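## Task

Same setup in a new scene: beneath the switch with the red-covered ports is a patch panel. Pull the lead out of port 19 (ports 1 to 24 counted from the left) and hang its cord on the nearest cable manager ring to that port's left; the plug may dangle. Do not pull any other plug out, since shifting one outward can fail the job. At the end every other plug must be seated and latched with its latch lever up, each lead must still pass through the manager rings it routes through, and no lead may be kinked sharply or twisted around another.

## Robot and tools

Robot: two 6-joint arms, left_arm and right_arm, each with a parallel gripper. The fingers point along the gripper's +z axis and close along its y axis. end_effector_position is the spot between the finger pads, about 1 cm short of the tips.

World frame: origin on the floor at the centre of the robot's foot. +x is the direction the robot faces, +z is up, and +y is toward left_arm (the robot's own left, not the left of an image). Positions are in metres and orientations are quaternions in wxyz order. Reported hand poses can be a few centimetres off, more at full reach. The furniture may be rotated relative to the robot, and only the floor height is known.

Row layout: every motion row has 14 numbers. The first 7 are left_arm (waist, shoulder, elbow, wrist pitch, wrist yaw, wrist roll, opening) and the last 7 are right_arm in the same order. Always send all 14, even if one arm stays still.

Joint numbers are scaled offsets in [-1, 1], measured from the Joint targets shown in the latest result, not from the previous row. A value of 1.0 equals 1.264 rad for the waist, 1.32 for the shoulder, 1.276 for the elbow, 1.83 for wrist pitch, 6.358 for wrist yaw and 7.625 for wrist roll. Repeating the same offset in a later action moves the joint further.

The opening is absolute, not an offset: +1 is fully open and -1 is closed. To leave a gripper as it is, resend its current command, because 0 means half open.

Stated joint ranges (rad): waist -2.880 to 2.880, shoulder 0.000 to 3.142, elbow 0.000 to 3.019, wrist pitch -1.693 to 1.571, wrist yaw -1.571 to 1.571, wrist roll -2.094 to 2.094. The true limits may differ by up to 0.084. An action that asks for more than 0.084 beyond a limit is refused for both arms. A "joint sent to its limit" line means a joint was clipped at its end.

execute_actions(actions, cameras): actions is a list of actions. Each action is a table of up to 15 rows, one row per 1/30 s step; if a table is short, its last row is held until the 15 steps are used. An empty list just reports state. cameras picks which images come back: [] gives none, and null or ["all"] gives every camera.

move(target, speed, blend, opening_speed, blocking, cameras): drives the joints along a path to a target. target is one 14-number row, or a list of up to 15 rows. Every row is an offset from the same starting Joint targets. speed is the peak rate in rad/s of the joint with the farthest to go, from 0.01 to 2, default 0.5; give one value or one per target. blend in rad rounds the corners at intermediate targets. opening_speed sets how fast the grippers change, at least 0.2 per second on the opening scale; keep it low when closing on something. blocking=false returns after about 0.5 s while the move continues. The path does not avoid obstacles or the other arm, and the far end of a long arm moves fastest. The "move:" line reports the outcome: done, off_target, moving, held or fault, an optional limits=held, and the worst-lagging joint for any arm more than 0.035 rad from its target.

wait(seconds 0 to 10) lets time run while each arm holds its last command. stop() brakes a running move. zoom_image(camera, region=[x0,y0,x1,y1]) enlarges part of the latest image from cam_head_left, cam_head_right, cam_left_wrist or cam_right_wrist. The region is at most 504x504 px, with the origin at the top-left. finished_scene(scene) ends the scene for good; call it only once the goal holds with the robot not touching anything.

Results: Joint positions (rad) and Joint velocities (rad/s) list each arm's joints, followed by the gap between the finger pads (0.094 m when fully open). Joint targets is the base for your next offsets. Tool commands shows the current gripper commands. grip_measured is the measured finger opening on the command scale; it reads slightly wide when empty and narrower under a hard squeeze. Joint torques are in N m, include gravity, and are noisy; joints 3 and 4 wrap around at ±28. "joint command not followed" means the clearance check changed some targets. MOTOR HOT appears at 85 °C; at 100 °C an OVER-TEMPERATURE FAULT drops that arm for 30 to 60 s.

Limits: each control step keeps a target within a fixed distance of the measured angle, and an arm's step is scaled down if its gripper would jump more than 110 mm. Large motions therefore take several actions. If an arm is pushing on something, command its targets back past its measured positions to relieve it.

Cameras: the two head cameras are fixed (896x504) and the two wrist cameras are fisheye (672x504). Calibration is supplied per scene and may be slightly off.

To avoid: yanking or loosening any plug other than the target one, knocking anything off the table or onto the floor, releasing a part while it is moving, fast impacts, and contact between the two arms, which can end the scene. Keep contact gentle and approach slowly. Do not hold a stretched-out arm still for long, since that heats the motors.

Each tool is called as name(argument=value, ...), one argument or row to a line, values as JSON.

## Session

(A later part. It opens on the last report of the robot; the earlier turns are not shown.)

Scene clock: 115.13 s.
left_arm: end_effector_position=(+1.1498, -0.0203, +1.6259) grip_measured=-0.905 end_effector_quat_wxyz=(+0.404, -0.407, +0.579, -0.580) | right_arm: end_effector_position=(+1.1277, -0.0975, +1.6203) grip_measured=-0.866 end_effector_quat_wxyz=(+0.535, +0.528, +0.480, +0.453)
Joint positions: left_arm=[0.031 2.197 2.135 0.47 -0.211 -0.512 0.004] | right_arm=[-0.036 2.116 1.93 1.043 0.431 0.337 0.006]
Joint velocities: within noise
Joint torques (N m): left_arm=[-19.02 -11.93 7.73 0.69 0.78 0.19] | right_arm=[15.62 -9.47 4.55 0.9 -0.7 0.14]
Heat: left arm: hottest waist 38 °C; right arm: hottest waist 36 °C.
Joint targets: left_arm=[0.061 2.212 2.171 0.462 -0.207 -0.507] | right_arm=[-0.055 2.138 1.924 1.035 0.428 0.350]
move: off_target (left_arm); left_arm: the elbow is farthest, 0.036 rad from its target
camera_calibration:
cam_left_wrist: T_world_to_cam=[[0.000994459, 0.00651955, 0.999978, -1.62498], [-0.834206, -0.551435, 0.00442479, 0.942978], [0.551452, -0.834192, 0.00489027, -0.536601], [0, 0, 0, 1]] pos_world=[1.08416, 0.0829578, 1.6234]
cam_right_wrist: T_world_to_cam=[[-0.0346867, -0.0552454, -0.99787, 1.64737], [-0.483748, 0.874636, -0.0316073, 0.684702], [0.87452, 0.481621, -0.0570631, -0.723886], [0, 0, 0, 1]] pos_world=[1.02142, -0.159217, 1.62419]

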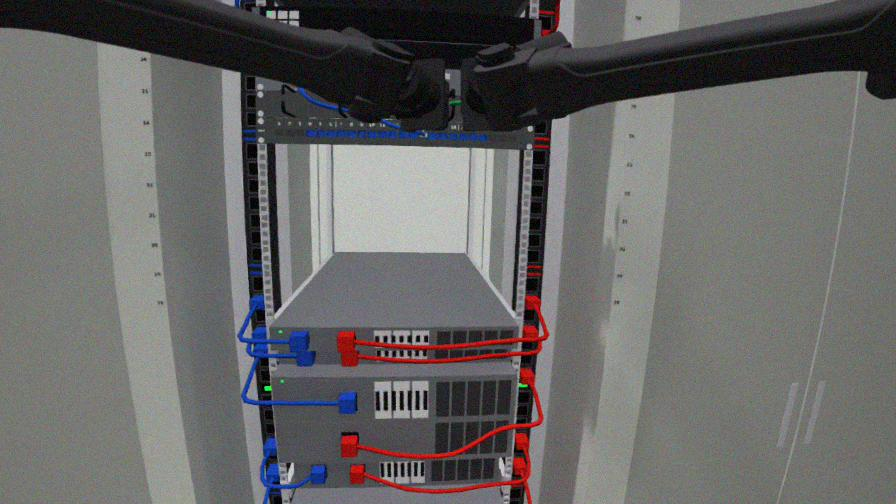

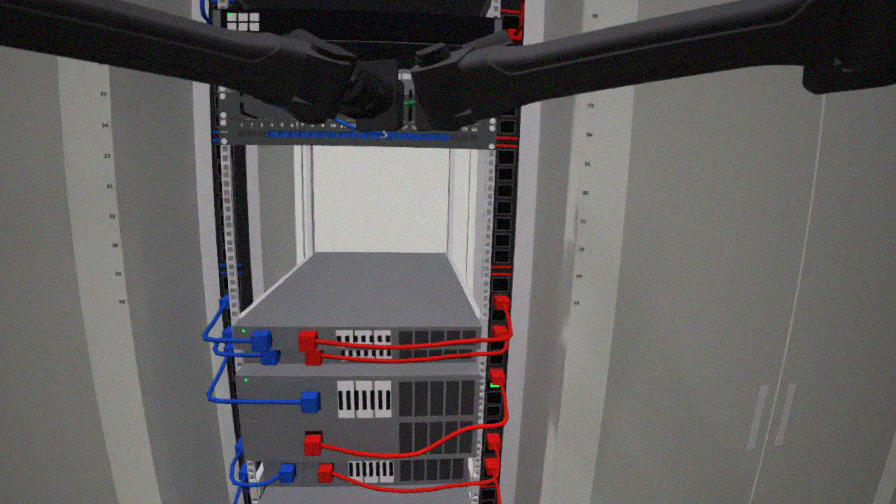

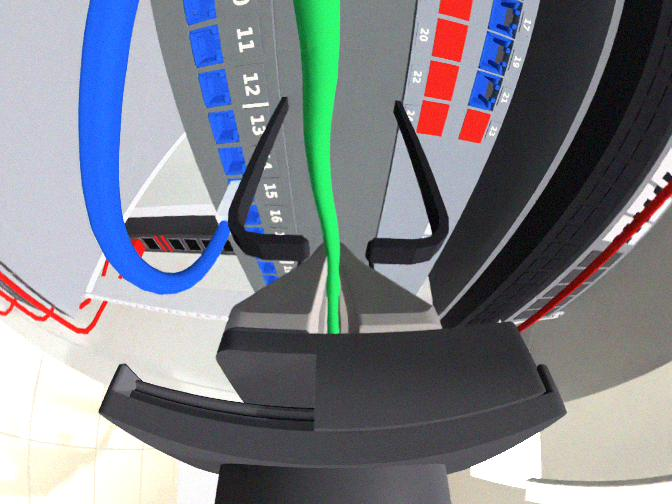

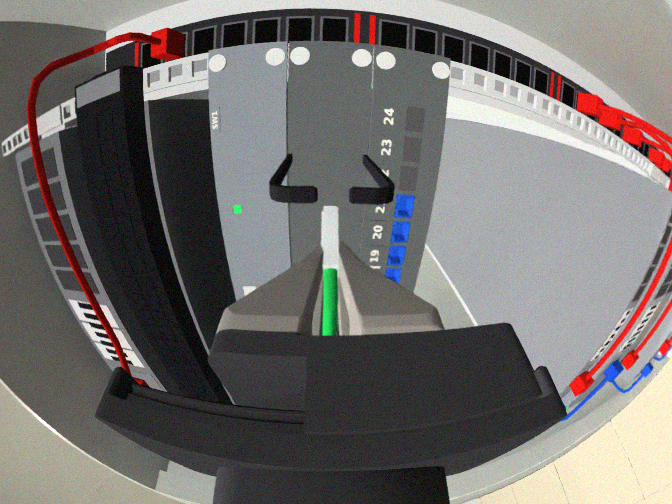

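move(
  target=[0.0134,0,0,0,0,0,-0.95,-0.0127,0,0,0,0,0,-0.95],
  speed=0.1,
  cameras=["cam_head_left","cam_head_right","cam_left_wrist"],
)

zoom_image(
  camera="cam_head_left",
  region=[410, 70, 490, 140],
)

zoom_image(
  camera="cam_head_right",
  region=[360, 70, 440, 140],
)

Scene clock: 116.47 s.
left_arm: end_effector_position=(+1.1506, -0.0228, +1.6114) grip_measured=-0.905 end_effector_quat_wxyz=(+0.402, -0.406, +0.585, -0.575) | right_arm: end_effector_position=(+1.1315, -0.1034, +1.6091) grip_measured=-0.866 end_effector_quat_wxyz=(+0.537, +0.530, +0.483, +0.445)
Joint positions: left_arm=[0.044 2.206 2.135 0.467 -0.209 -0.512 0.004] | right_arm=[-0.052 2.116 1.93 1.043 0.431 0.337 0.006]
Joint velocities: within noise
Joint torques (N m): left_arm=[-18.84 -12.81 7.66 0.85 0.68 0.19] | right_arm=[15.5 -10.11 4.63 0.9 -0.71 0.14]
Heat: left arm: hottest waist 38 °C; right arm: hottest waist 36 °C.
Joint targets: left_arm=[0.078 2.212 2.171 0.463 -0.207 -0.507] | right_arm=[-0.071 2.138 1.924 1.035 0.428 0.350]
move: off_target (left_arm); left_arm: the elbow is farthest, 0.036 rad from its target
camera_calibration:
cam_left_wrist: T_world_to_cam=[[0.0115451, -0.00549569, 0.999918, -1.62281], [-0.836686, -0.547643, 0.00665052, 0.941686], [0.547562, -0.836694, -0.0109208, -0.509218], [0, 0, 0, 1]] pos_world=[1.08546, 0.0807294, 1.61086]
Images, in order (width x height): cam_head_left 896x504, cam_head_right 896x504, cam_left_wrist 672x504.

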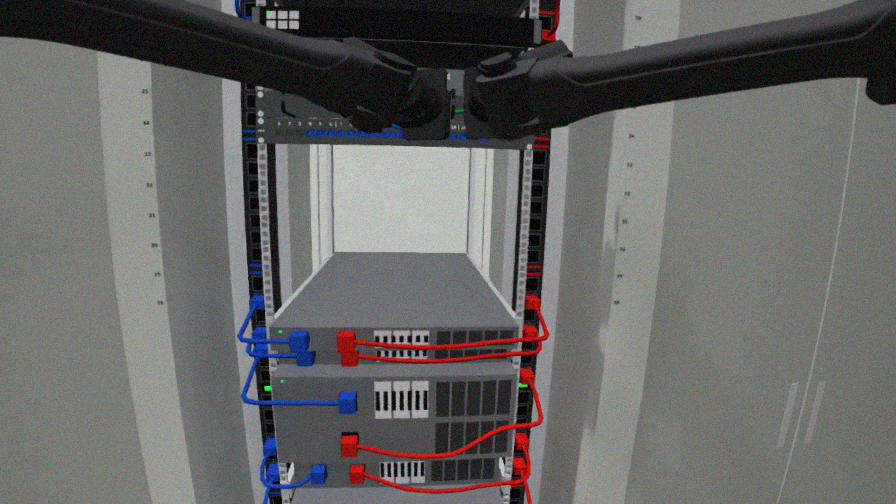

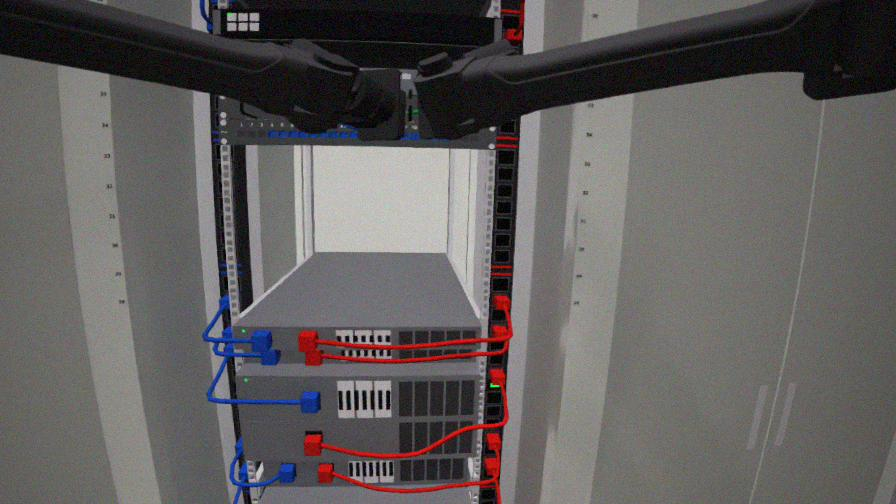

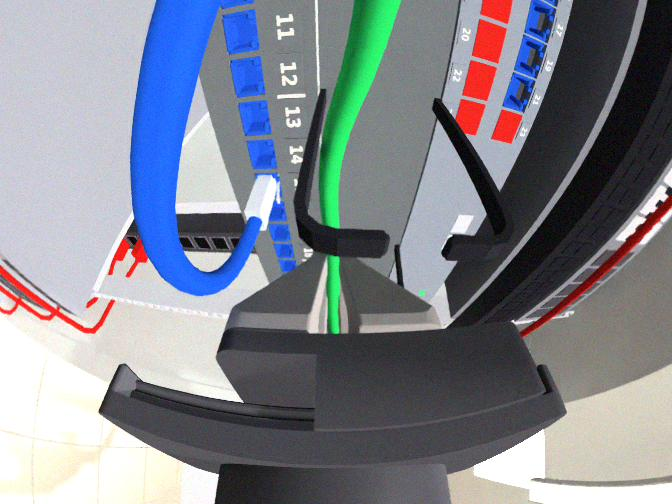

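Scaled by 6.300 from the camera's 896x504 image, which has a finer 1280x720 frame.

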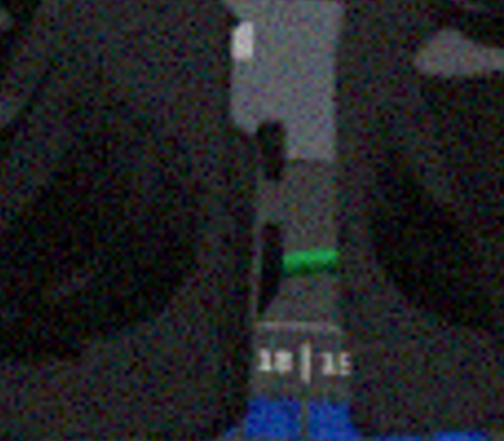

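Scaled by 6.300 from the camera's 896x504 image, which has a finer 1280x720 frame.

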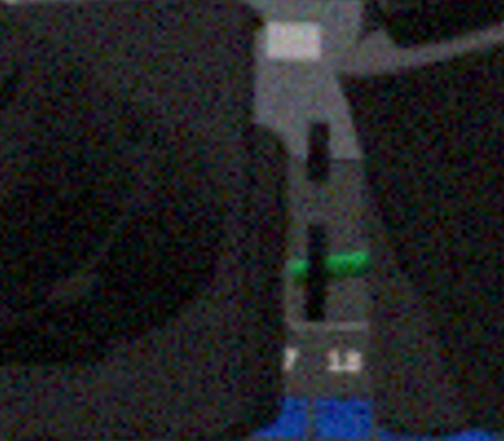

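move(
  target=[
    [-0.0506,-0.0061,-0.0259,0,0,0,-0.55,0,0,0,0,0,0,-0.95],
    [-0.0657,-0.1038,-0.2273,0.0814,-0.0008,0,-0.55,0,0,0,0,0,0,-0.95],
    [-0.0759,-0.1773,-0.3879,0.1426,-0.0028,0,-0.55,0,0,0,0,0,0,-0.95],
  ],
  speed=[0.08,0.12,0.2],
  blend=[0.01,0.02,0],
  opening_speed=0.6,
)

zoom_image(
  camera="cam_head_left",
  region=[410, 70, 490, 140],
)

zoom_image(
  camera="cam_left_wrist",
  region=[250, 100, 450, 330],
)

Scene clock: 122.30 s.
left_arm: end_effector_position=(+1.0621, +0.0002, +1.6029) grip_measured=-0.551 end_effector_quat_wxyz=(+0.396, -0.404, +0.587, -0.578) | right_arm: end_effector_position=(+1.1315, -0.1034, +1.6091) grip_measured=-0.866 end_effector_quat_wxyz=(+0.537, +0.530, +0.483, +0.445)
Joint positions: left_arm=[0.023 2 1.675 0.709 -0.223 -0.513 0.021] | right_arm=[-0.052 2.116 1.93 1.043 0.431 0.337 0.006]
Joint velocities: within noise
Joint torques (N m): left_arm=[-22.18 -13.04 4.59 1.47 0.55 0.2] | right_arm=[15.74 -9.93 4.53 0.79 -0.72 0.13]
Heat: left arm: hottest waist 38 °C; right arm: hottest waist 36 °C.
Joint targets: left_arm=[-0.018 1.978 1.676 0.724 -0.225 -0.507] | right_arm=[-0.071 2.138 1.924 1.035 0.428 0.350]
move: off_target (left_arm); blend cut to 0 rad at target 1; left_arm: the waist is farthest, 0.041 rad from its target
camera_calibration:
cam_left_wrist: T_world_to_cam=[[0.0159747, -0.00110009, 0.999872, -1.61786], [-0.844057, -0.536099, 0.0128954, 0.878125], [0.536016, -0.844155, -0.00949253, -0.431618], [0, 0, 0, 1]] pos_world=[0.998386, 0.10463, 1.60223]
cam_right_wrist: T_world_to_cam=[[-0.0447243, -0.0651463, -0.996873, 1.64472], [-0.476608, 0.878378, -0.0360197, 0.690766], [0.877977, 0.473507, -0.0703341, -0.708371], [0, 0, 0, 1]] pos_world=[1.02472, -0.164187, 1.61464]

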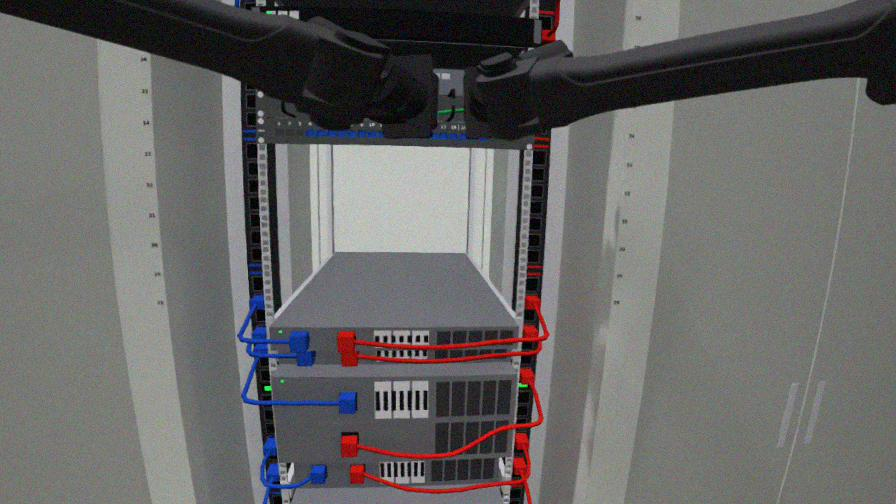

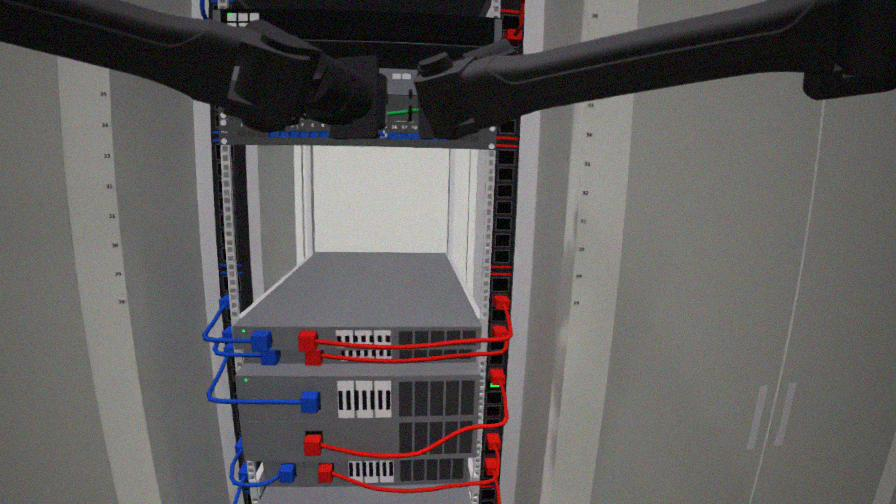

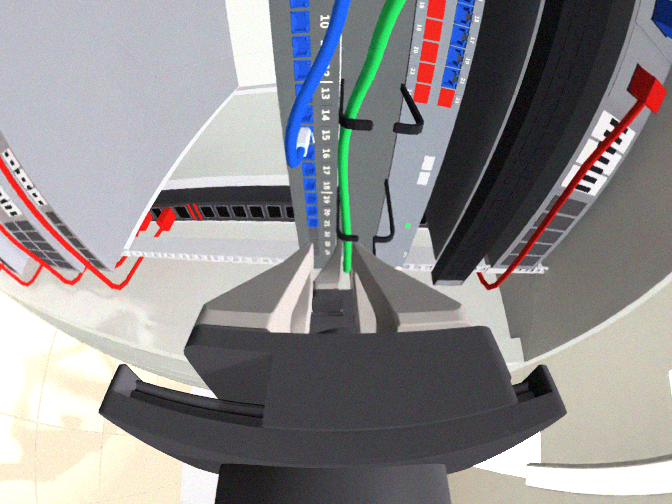

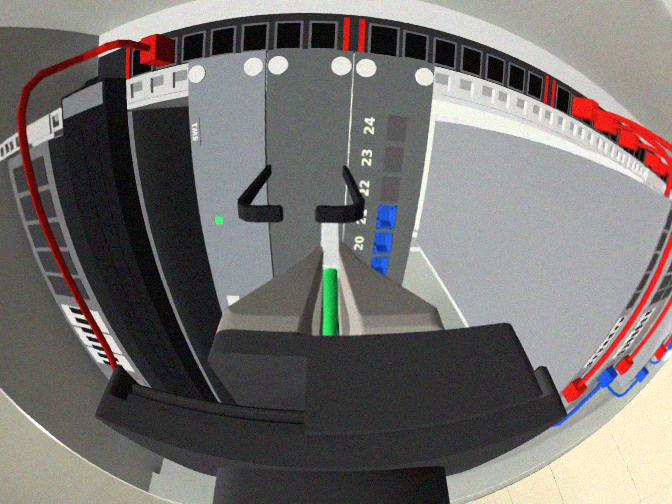

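Scaled by 6.300 from the camera's 896x504 image, which has a finer 1280x720 frame.

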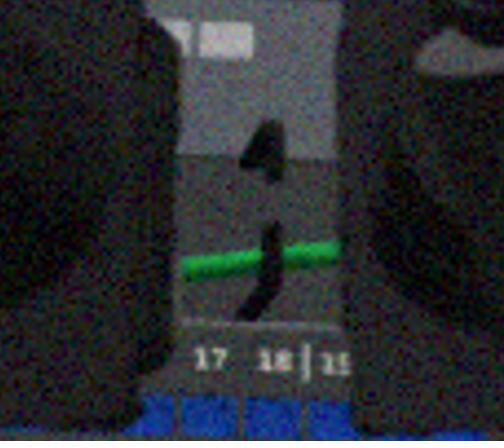

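Scaled by 2.191 from the camera's 672x504 image, which has a finer 960x720 frame.

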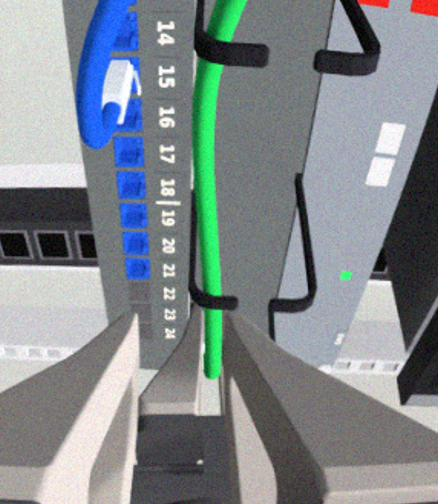

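move(
  target=[0,0,0,0,0,0,-0.55,-0.0222,0,-0.0541,0.0235,-0.0098,0.0105,-0.95],
  speed=0.1,
)

zoom_image(
  camera="cam_left_wrist",
  region=[250, 100, 450, 330],
)

zoom_image(
  camera="cam_right_wrist",
  region=[200, 120, 450, 350],
)

Scene clock: 124.60 s.
left_arm: end_effector_position=(+1.0621, +0.0002, +1.6029) grip_measured=-0.551 end_effector_quat_wxyz=(+0.396, -0.404, +0.587, -0.578) | right_arm: end_effector_position=(+1.1223, -0.0968, +1.5958) grip_measured=-0.866 end_effector_quat_wxyz=(+0.529, +0.529, +0.459, +0.480)
Joint positions: left_arm=[0.023 2 1.675 0.709 -0.223 -0.513 0.021] | right_arm=[-0.072 2.116 1.88 1.085 0.366 0.423 0.006]
Joint velocities: within noise
Joint torques (N m): left_arm=[-22.18 -13.1 4.57 1.51 0.55 0.2] | right_arm=[14.92 -10.11 2.88 0.98 -0.62 0.07]
Heat: left arm: hottest waist 39 °C; right arm: hottest waist 36 °C.
Joint targets: left_arm=[-0.018 1.978 1.676 0.724 -0.225 -0.507] | right_arm=[-0.099 2.138 1.855 1.078 0.366 0.430]
move: off_target (left_arm); left_arm: the waist is farthest, 0.041 rad from its target
camera_calibration:
cam_left_wrist: T_world_to_cam=[[0.0159747, -0.00110009, 0.999872, -1.61786], [-0.844057, -0.536099, 0.0128954, 0.878125], [0.536016, -0.844155, -0.00949253, -0.431618], [0, 0, 0, 1]] pos_world=[0.998386, 0.10463, 1.60223]
cam_right_wrist: T_world_to_cam=[[0.0117177, -0.00279093, -0.999927, 1.57902], [-0.493723, 0.86958, -0.00821283, 0.65411], [0.86954, 0.493783, 0.00881153, -0.819259], [0, 0, 0, 1]] pos_world=[1.01683, -0.159858, 1.5915]

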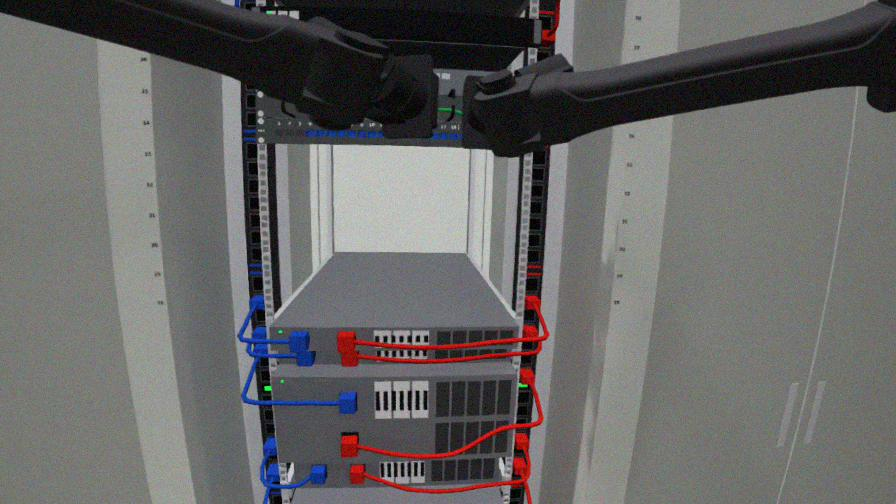

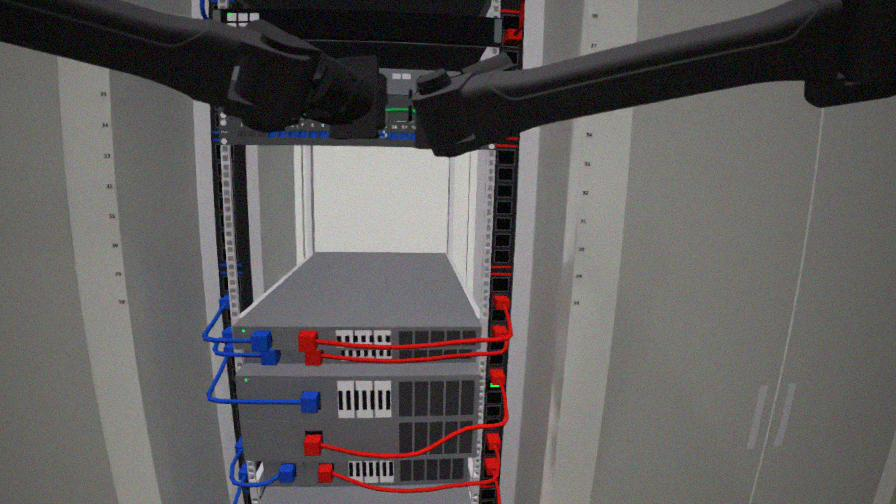

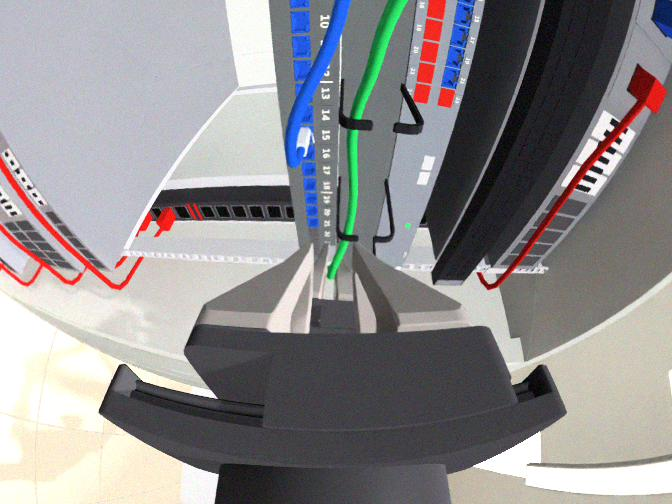

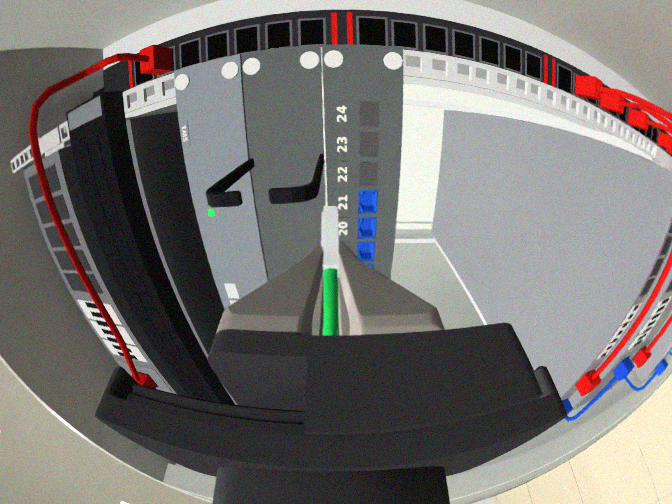

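Scaled by 2.191 from the camera's 672x504 image, which has a finer 960x720 frame.

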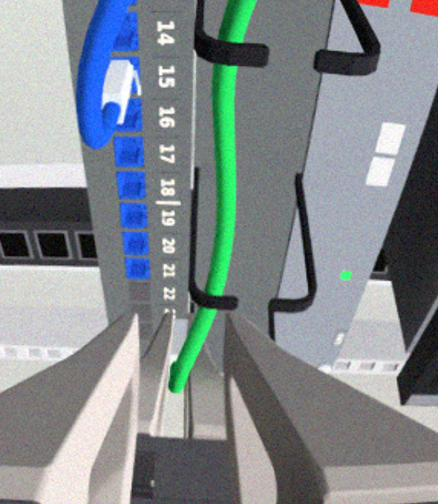

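Scaled by 2.016 from the camera's 672x504 image, which has a finer 960x720 frame.

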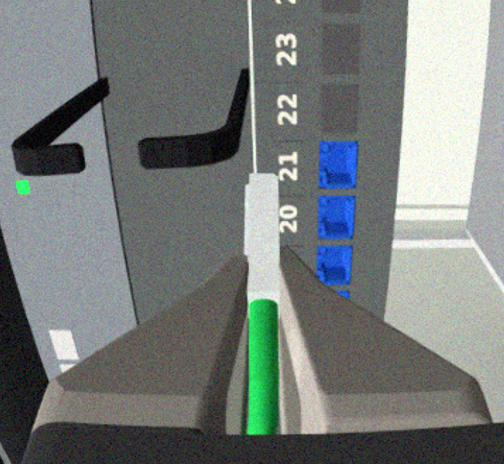

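move(
  target=[0,0,0,0,0,0,-0.55,0,0,0,0,0,0,-0.5],
  opening_speed=0.3,
)

zoom_image(
  camera="cam_left_wrist",
  region=[250, 100, 450, 330],
)

zoom_image(
  camera="cam_right_wrist",
  region=[200, 120, 450, 350],
)

Scene clock: 126.70 s.
left_arm: end_effector_position=(+1.0621, +0.0002, +1.6029) grip_measured=-0.551 end_effector_quat_wxyz=(+0.396, -0.404, +0.587, -0.578) | right_arm: end_effector_position=(+1.1173, -0.0907, +1.5899) grip_measured=-0.502 end_effector_quat_wxyz=(+0.525, +0.526, +0.466, +0.481)
Joint positions: left_arm=[0.023 2 1.675 0.709 -0.223 -0.513 0.021] | right_arm=[-0.073 2.116 1.861 1.086 0.366 0.423 0.023]
Joint velocities: within noise
Joint torques (N m): left_arm=[-22.12 -13.1 4.57 1.51 0.55 0.2] | right_arm=[14.92 -10.11 4.46 0.95 -0.62 0.08]
Heat: left arm: hottest waist 39 °C; right arm: hottest waist 36 °C.
Joint targets: left_arm=[-0.018 1.978 1.676 0.724 -0.225 -0.507] | right_arm=[-0.099 2.138 1.855 1.078 0.366 0.430]
move: off_target (left_arm); left_arm: the waist is farthest, 0.041 rad from its target
camera_calibration:
cam_left_wrist: T_world_to_cam=[[0.0159747, -0.00110009, 0.999872, -1.61786], [-0.844057, -0.536099, 0.0128954, 0.878125], [0.536016, -0.844155, -0.00949253, -0.431618], [0, 0, 0, 1]] pos_world=[0.998386, 0.10463, 1.60223]
cam_right_wrist: T_world_to_cam=[[0.00405598, -0.00879626, -0.999953, 1.58126], [-0.506238, 0.86234, -0.00963911, 0.661914], [0.862384, 0.506253, -0.00095537, -0.793202], [0, 0, 0, 1]] pos_world=[1.01272, -0.155324, 1.5868]

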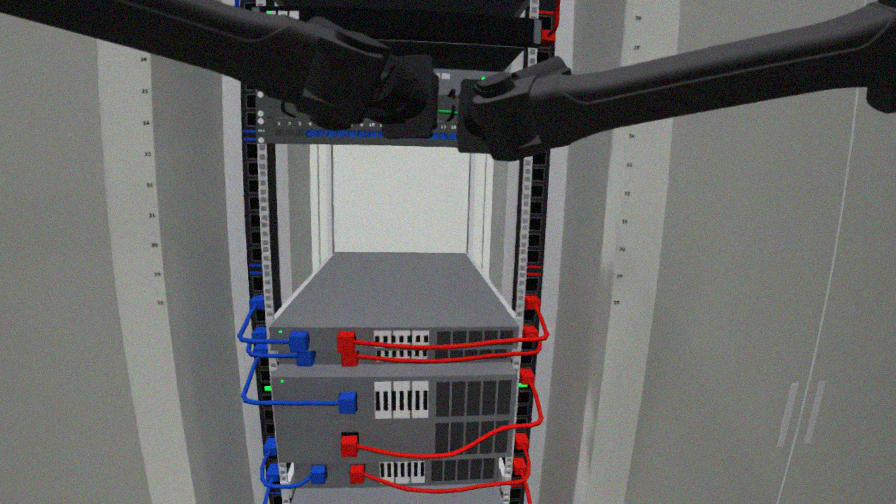

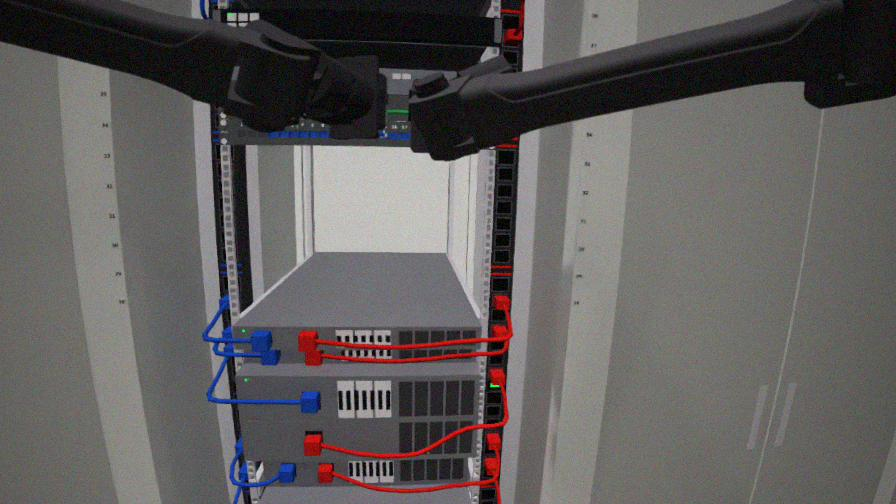

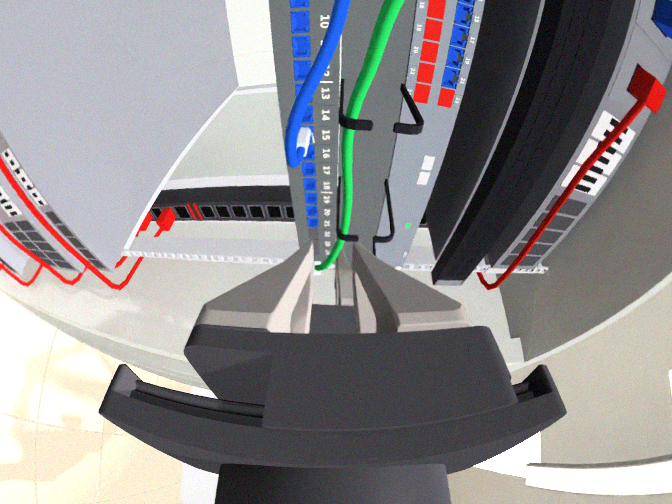

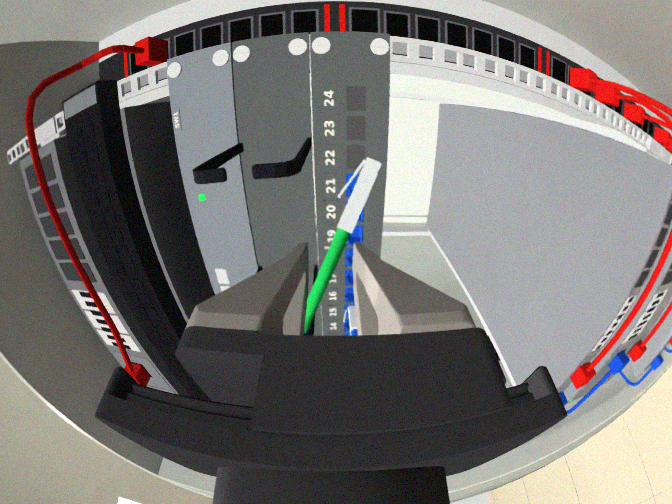

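Scaled by 2.191 from the camera's 672x504 image, which has a finer 960x720 frame.

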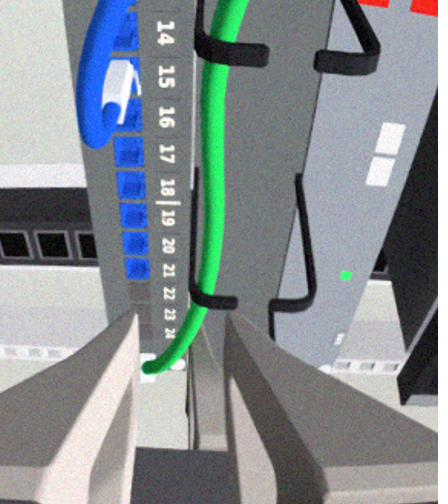

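Scaled by 2.016 from the camera's 672x504 image, which has a finer 960x720 frame.

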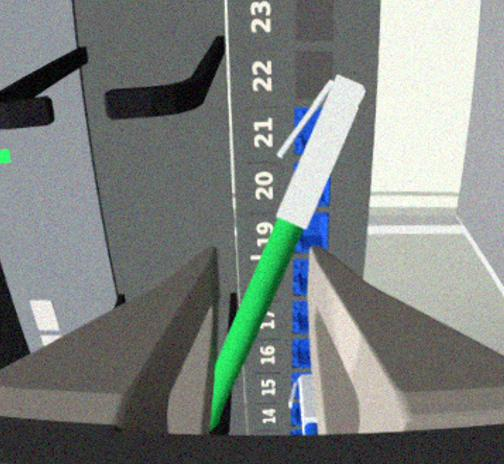

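move(
  target=[
    [0,0,0,0,0,0,-0.55,0.0467,-0.0227,0,0,0,0,-0.5],
    [0,0,0,0,0,0,-0.55,0.0941,-0.0795,-0.2288,0.1404,0.0075,-0.0098,-0.5],
  ],
  speed=[0.1,0.12],
  blend=[0.01,0],
)

zoom_image(
  camera="cam_left_wrist",
  region=[250, 100, 450, 330],
)

zoom_image(
  camera="cam_right_wrist",
  region=[200, 120, 450, 350],
)

Scene clock: 131.23 s.
left_arm: end_effector_position=(+1.0621, +0.0002, +1.6029) grip_measured=-0.551 end_effector_quat_wxyz=(+0.396, -0.404, +0.587, -0.578) | right_arm: end_effector_position=(+1.0255, -0.0699, +1.5872) grip_measured=-0.502 end_effector_quat_wxyz=(+0.522, +0.523, +0.475, +0.478)
Joint positions: left_arm=[0.023 2 1.675 0.709 -0.223 -0.513 0.021] | right_arm=[-0.015 2.056 1.564 1.323 0.412 0.371 0.023]
Joint velocities: within noise
Joint torques (N m): left_arm=[-22.18 -13.04 4.57 1.51 0.55 0.2] | right_arm=[18.32 -12.16 4.34 1.83 -0.54 -0.2]
Heat: left arm: hottest waist 39 °C; right arm: hottest waist 36 °C.
Joint targets: left_arm=[-0.018 1.978 1.676 0.724 -0.225 -0.507] | right_arm=[0.020 2.033 1.563 1.335 0.414 0.355]
move: off_target (left_arm); left_arm: the waist is farthest, 0.041 rad from its target
camera_calibration:
cam_left_wrist: T_world_to_cam=[[0.0159747, -0.00110009, 0.999872, -1.61786], [-0.844057, -0.536099, 0.0128954, 0.878125], [0.536016, -0.844155, -0.00949253, -0.431618], [0, 0, 0, 1]] pos_world=[0.998386, 0.10463, 1.60223]
cam_right_wrist: T_world_to_cam=[[-0.00890401, -0.0202428, -0.999755, 1.59128], [-0.516223, 0.85636, -0.0127418, 0.612174], [0.856408, 0.515983, -0.0180748, -0.690557], [0, 0, 0, 1]] pos_world=[0.921585, -0.135713, 1.58621]

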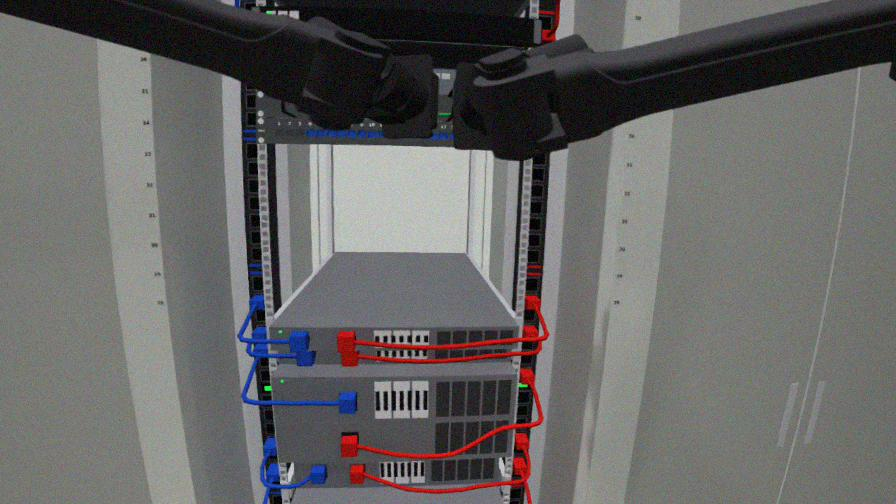

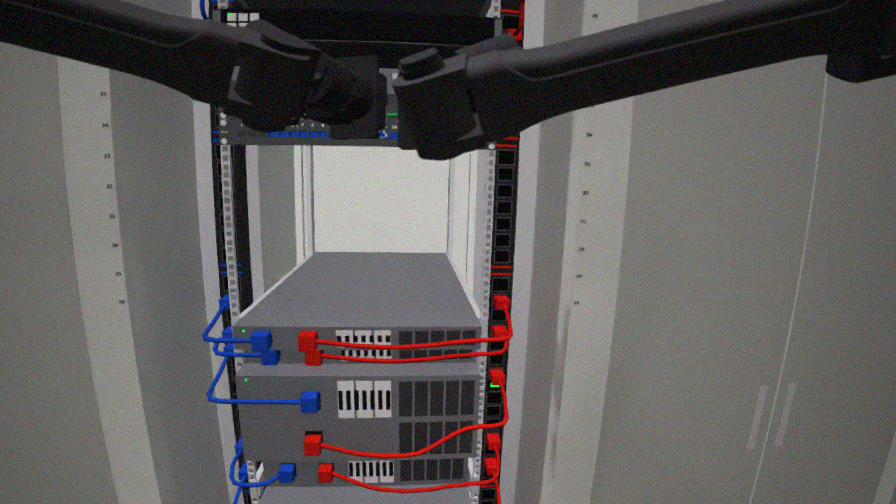

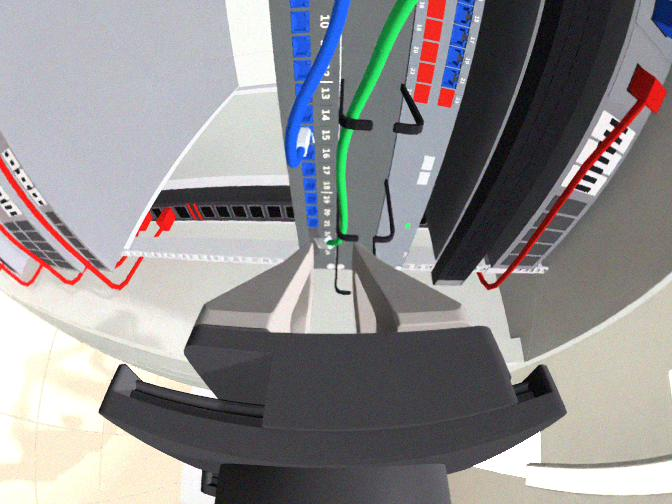

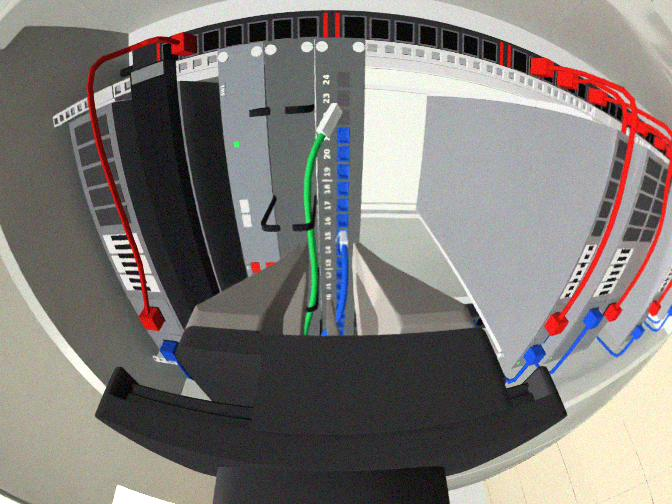

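Scaled by 2.191 from the camera's 672x504 image, which has a finer 960x720 frame.

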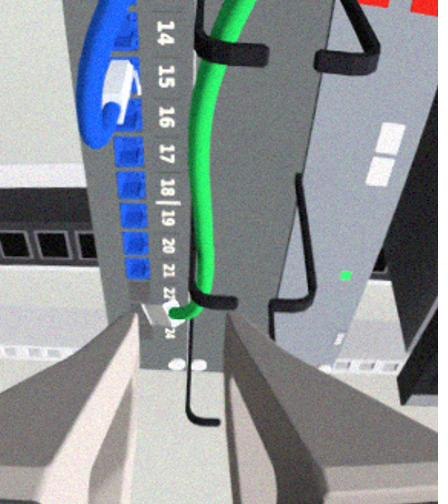

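Scaled by 2.016 from the camera's 672x504 image, which has a finer 960x720 frame.

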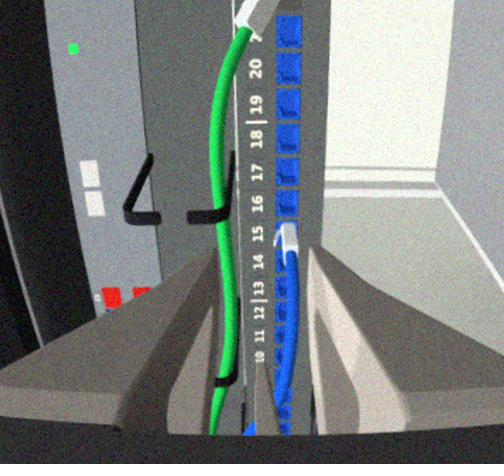

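move(
  target=[
    [-0.034,-0.1364,-0.3174,0.1749,-0.0138,0.0054,-0.55,-0.091,-0.1864,-0.3472,0.0361,-0.0124,0.0131,-0.5],
    [-0.0332,-0.2795,-0.3339,-0.0104,-0.0025,0.0172,-0.55,-0.091,-0.1864,-0.3472,0.0361,-0.0124,0.0131,-0.5],
    [-0.0332,-0.2795,-0.3339,-0.0104,-0.0025,0.2072,-0.55,-0.091,-0.1864,-0.3472,0.0361,-0.0124,0.0131,-0.5],
  ],
  speed=[0.35,0.35,1.0],
  blend=[0.05,0.05,0],
)

zoom_image(
  camera="cam_left_wrist",
  region=[150, 120, 480, 290],
)

zoom_image(
  camera="cam_head_left",
  region=[250, 60, 560, 150],
)

zoom_image(
  camera="cam_head_right",
  region=[210, 60, 520, 150],
)

Scene clock: 136.77 s.
left_arm: end_effector_position=(+0.9791, +0.1065, +1.6490) grip_measured=-0.551 end_effector_quat_wxyz=(+0.686, +0.147, +0.697, -0.147) | right_arm: end_effector_position=(+0.9451, -0.1374, +1.5532) grip_measured=-0.502 end_effector_quat_wxyz=(+0.496, +0.496, +0.507, +0.500)
Joint positions: left_arm=[-0.025 1.618 1.25 0.712 -0.243 1.065 0.021] | right_arm=[-0.071 1.804 1.122 1.39 0.337 0.441 0.023]
Joint velocities: within noise
Joint torques (N m): left_arm=[-16.91 -8.23 4.55 0.72 0.73 0.12] | right_arm=[9.88 -9.7 3.73 1.76 -0.67 0.17]
Heat: left arm: hottest waist 39 °C; right arm: hottest waist 36 °C.
Joint targets: left_arm=[-0.060 1.609 1.250 0.704 -0.241 1.073] | right_arm=[-0.095 1.787 1.120 1.401 0.335 0.456]
move: done
camera_calibration:
cam_left_wrist: T_world_to_cam=[[-0.407719, -0.913086, 0.00633902, 0.487851], [-0.557115, 0.243255, -0.794009, 1.83104], [0.723456, -0.327264, -0.607873, 0.451238], [0, 0, 0, 1]] pos_world=[0.892554, 0.147714, 1.72506]
cam_right_wrist: T_world_to_cam=[[-0.0142924, -0.031609, -0.999398, 1.55825], [-0.604805, 0.796202, -0.016533, 0.709398], [0.796245, 0.604205, -0.0304969, -0.499196], [0, 0, 0, 1]] pos_world=[0.848801, -0.213953, 1.55381]

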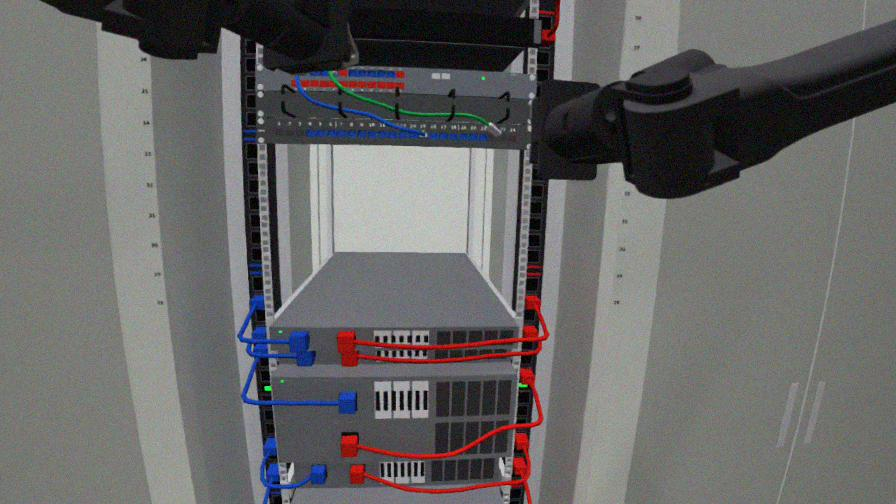

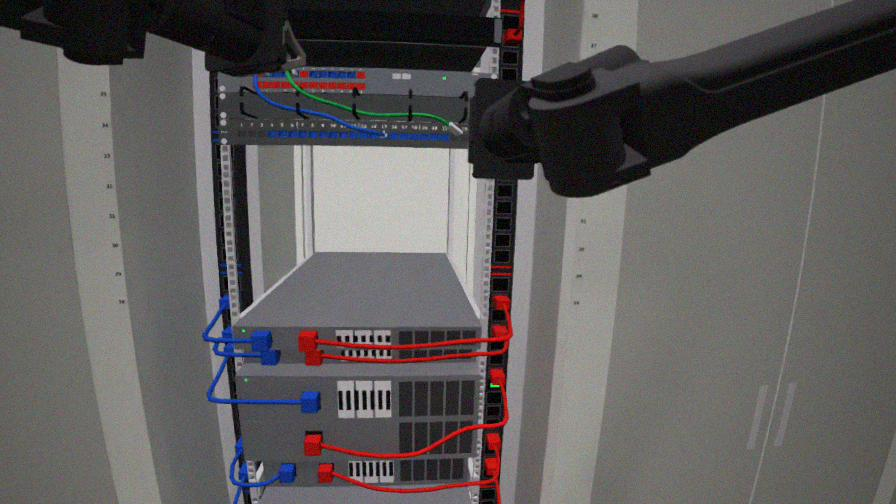

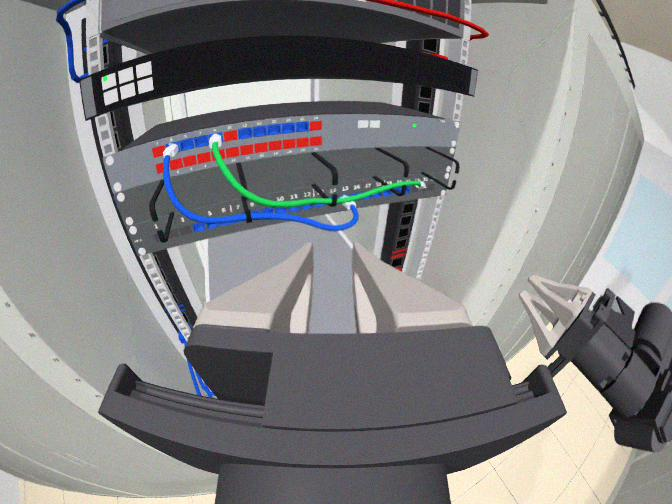

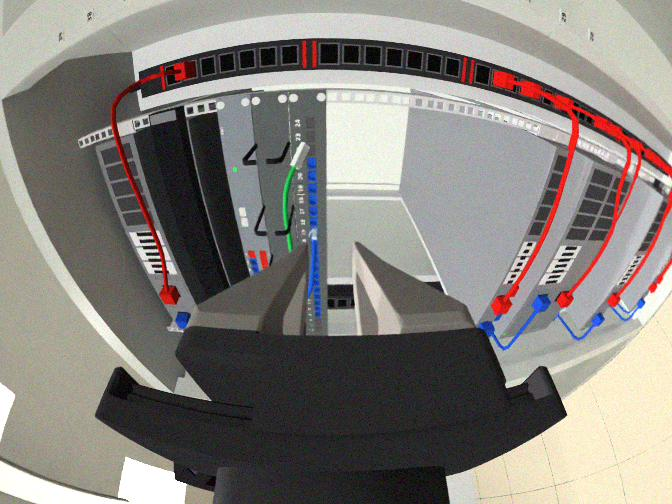

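Scaled by 1.527 from the camera's 672x504 image, which has a finer 960x720 frame.

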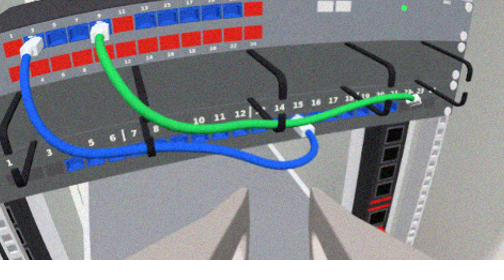

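Scaled by 1.626 from the camera's 896x504 image, which has a finer 1280x720 frame.

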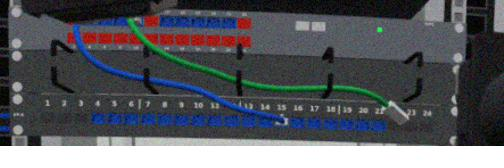

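Scaled by 1.626 from the camera's 896x504 image, which has a finer 1280x720 frame.

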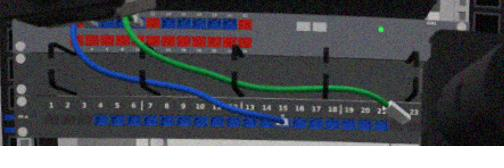

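zoom_image(
  camera="cam_head_left",
  region=[320, 75, 420, 135],
)

zoom_image(
  camera="cam_head_left",
  region=[420, 75, 520, 145],
)

zoom_image(
  camera="cam_head_right",
  region=[280, 75, 380, 145],
)

zoom_image(
  camera="cam_left_wrist",
  region=[200, 150, 290, 235],
)

zoom_image(
  camera="cam_left_wrist",
  region=[300, 140, 470, 235],
)

Scaled by 5.040 from the camera's 896x504 image, which has a finer 1280x720 frame.

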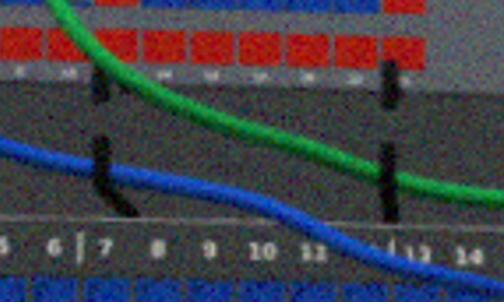

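Scaled by 5.040 from the camera's 896x504 image, which has a finer 1280x720 frame.

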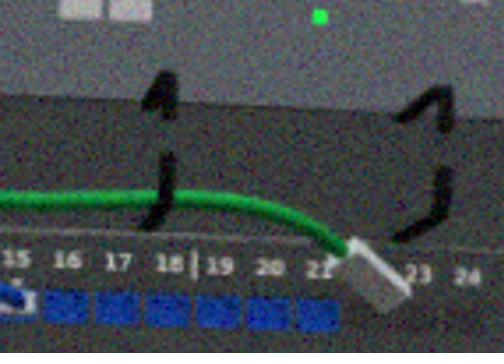

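Scaled by 5.040 from the camera's 896x504 image, which has a finer 1280x720 frame.

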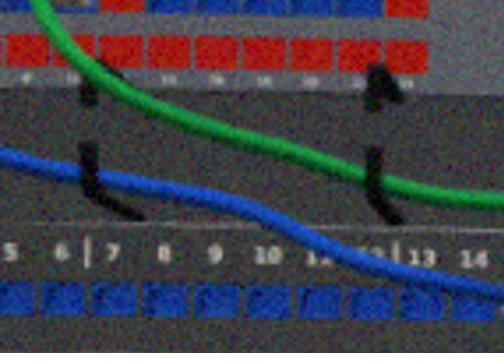

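Scaled by 5.600 from the camera's 672x504 image, which has a finer 960x720 frame.

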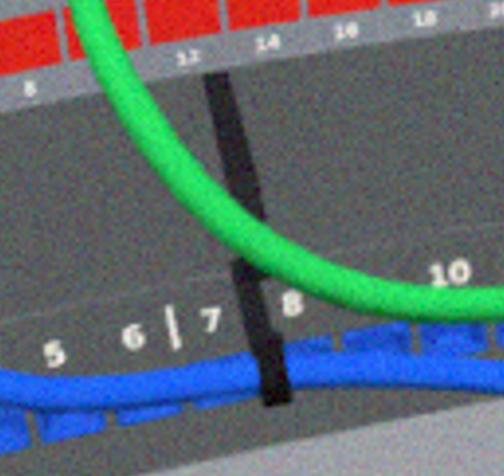

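Scaled by 2.965 from the camera's 672x504 image, which has a finer 960x720 frame.

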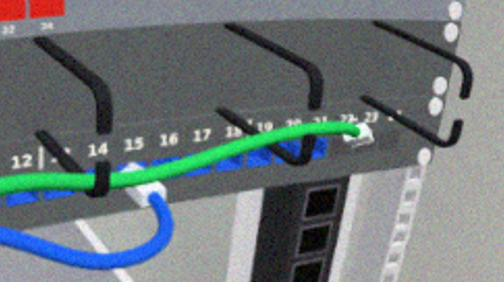

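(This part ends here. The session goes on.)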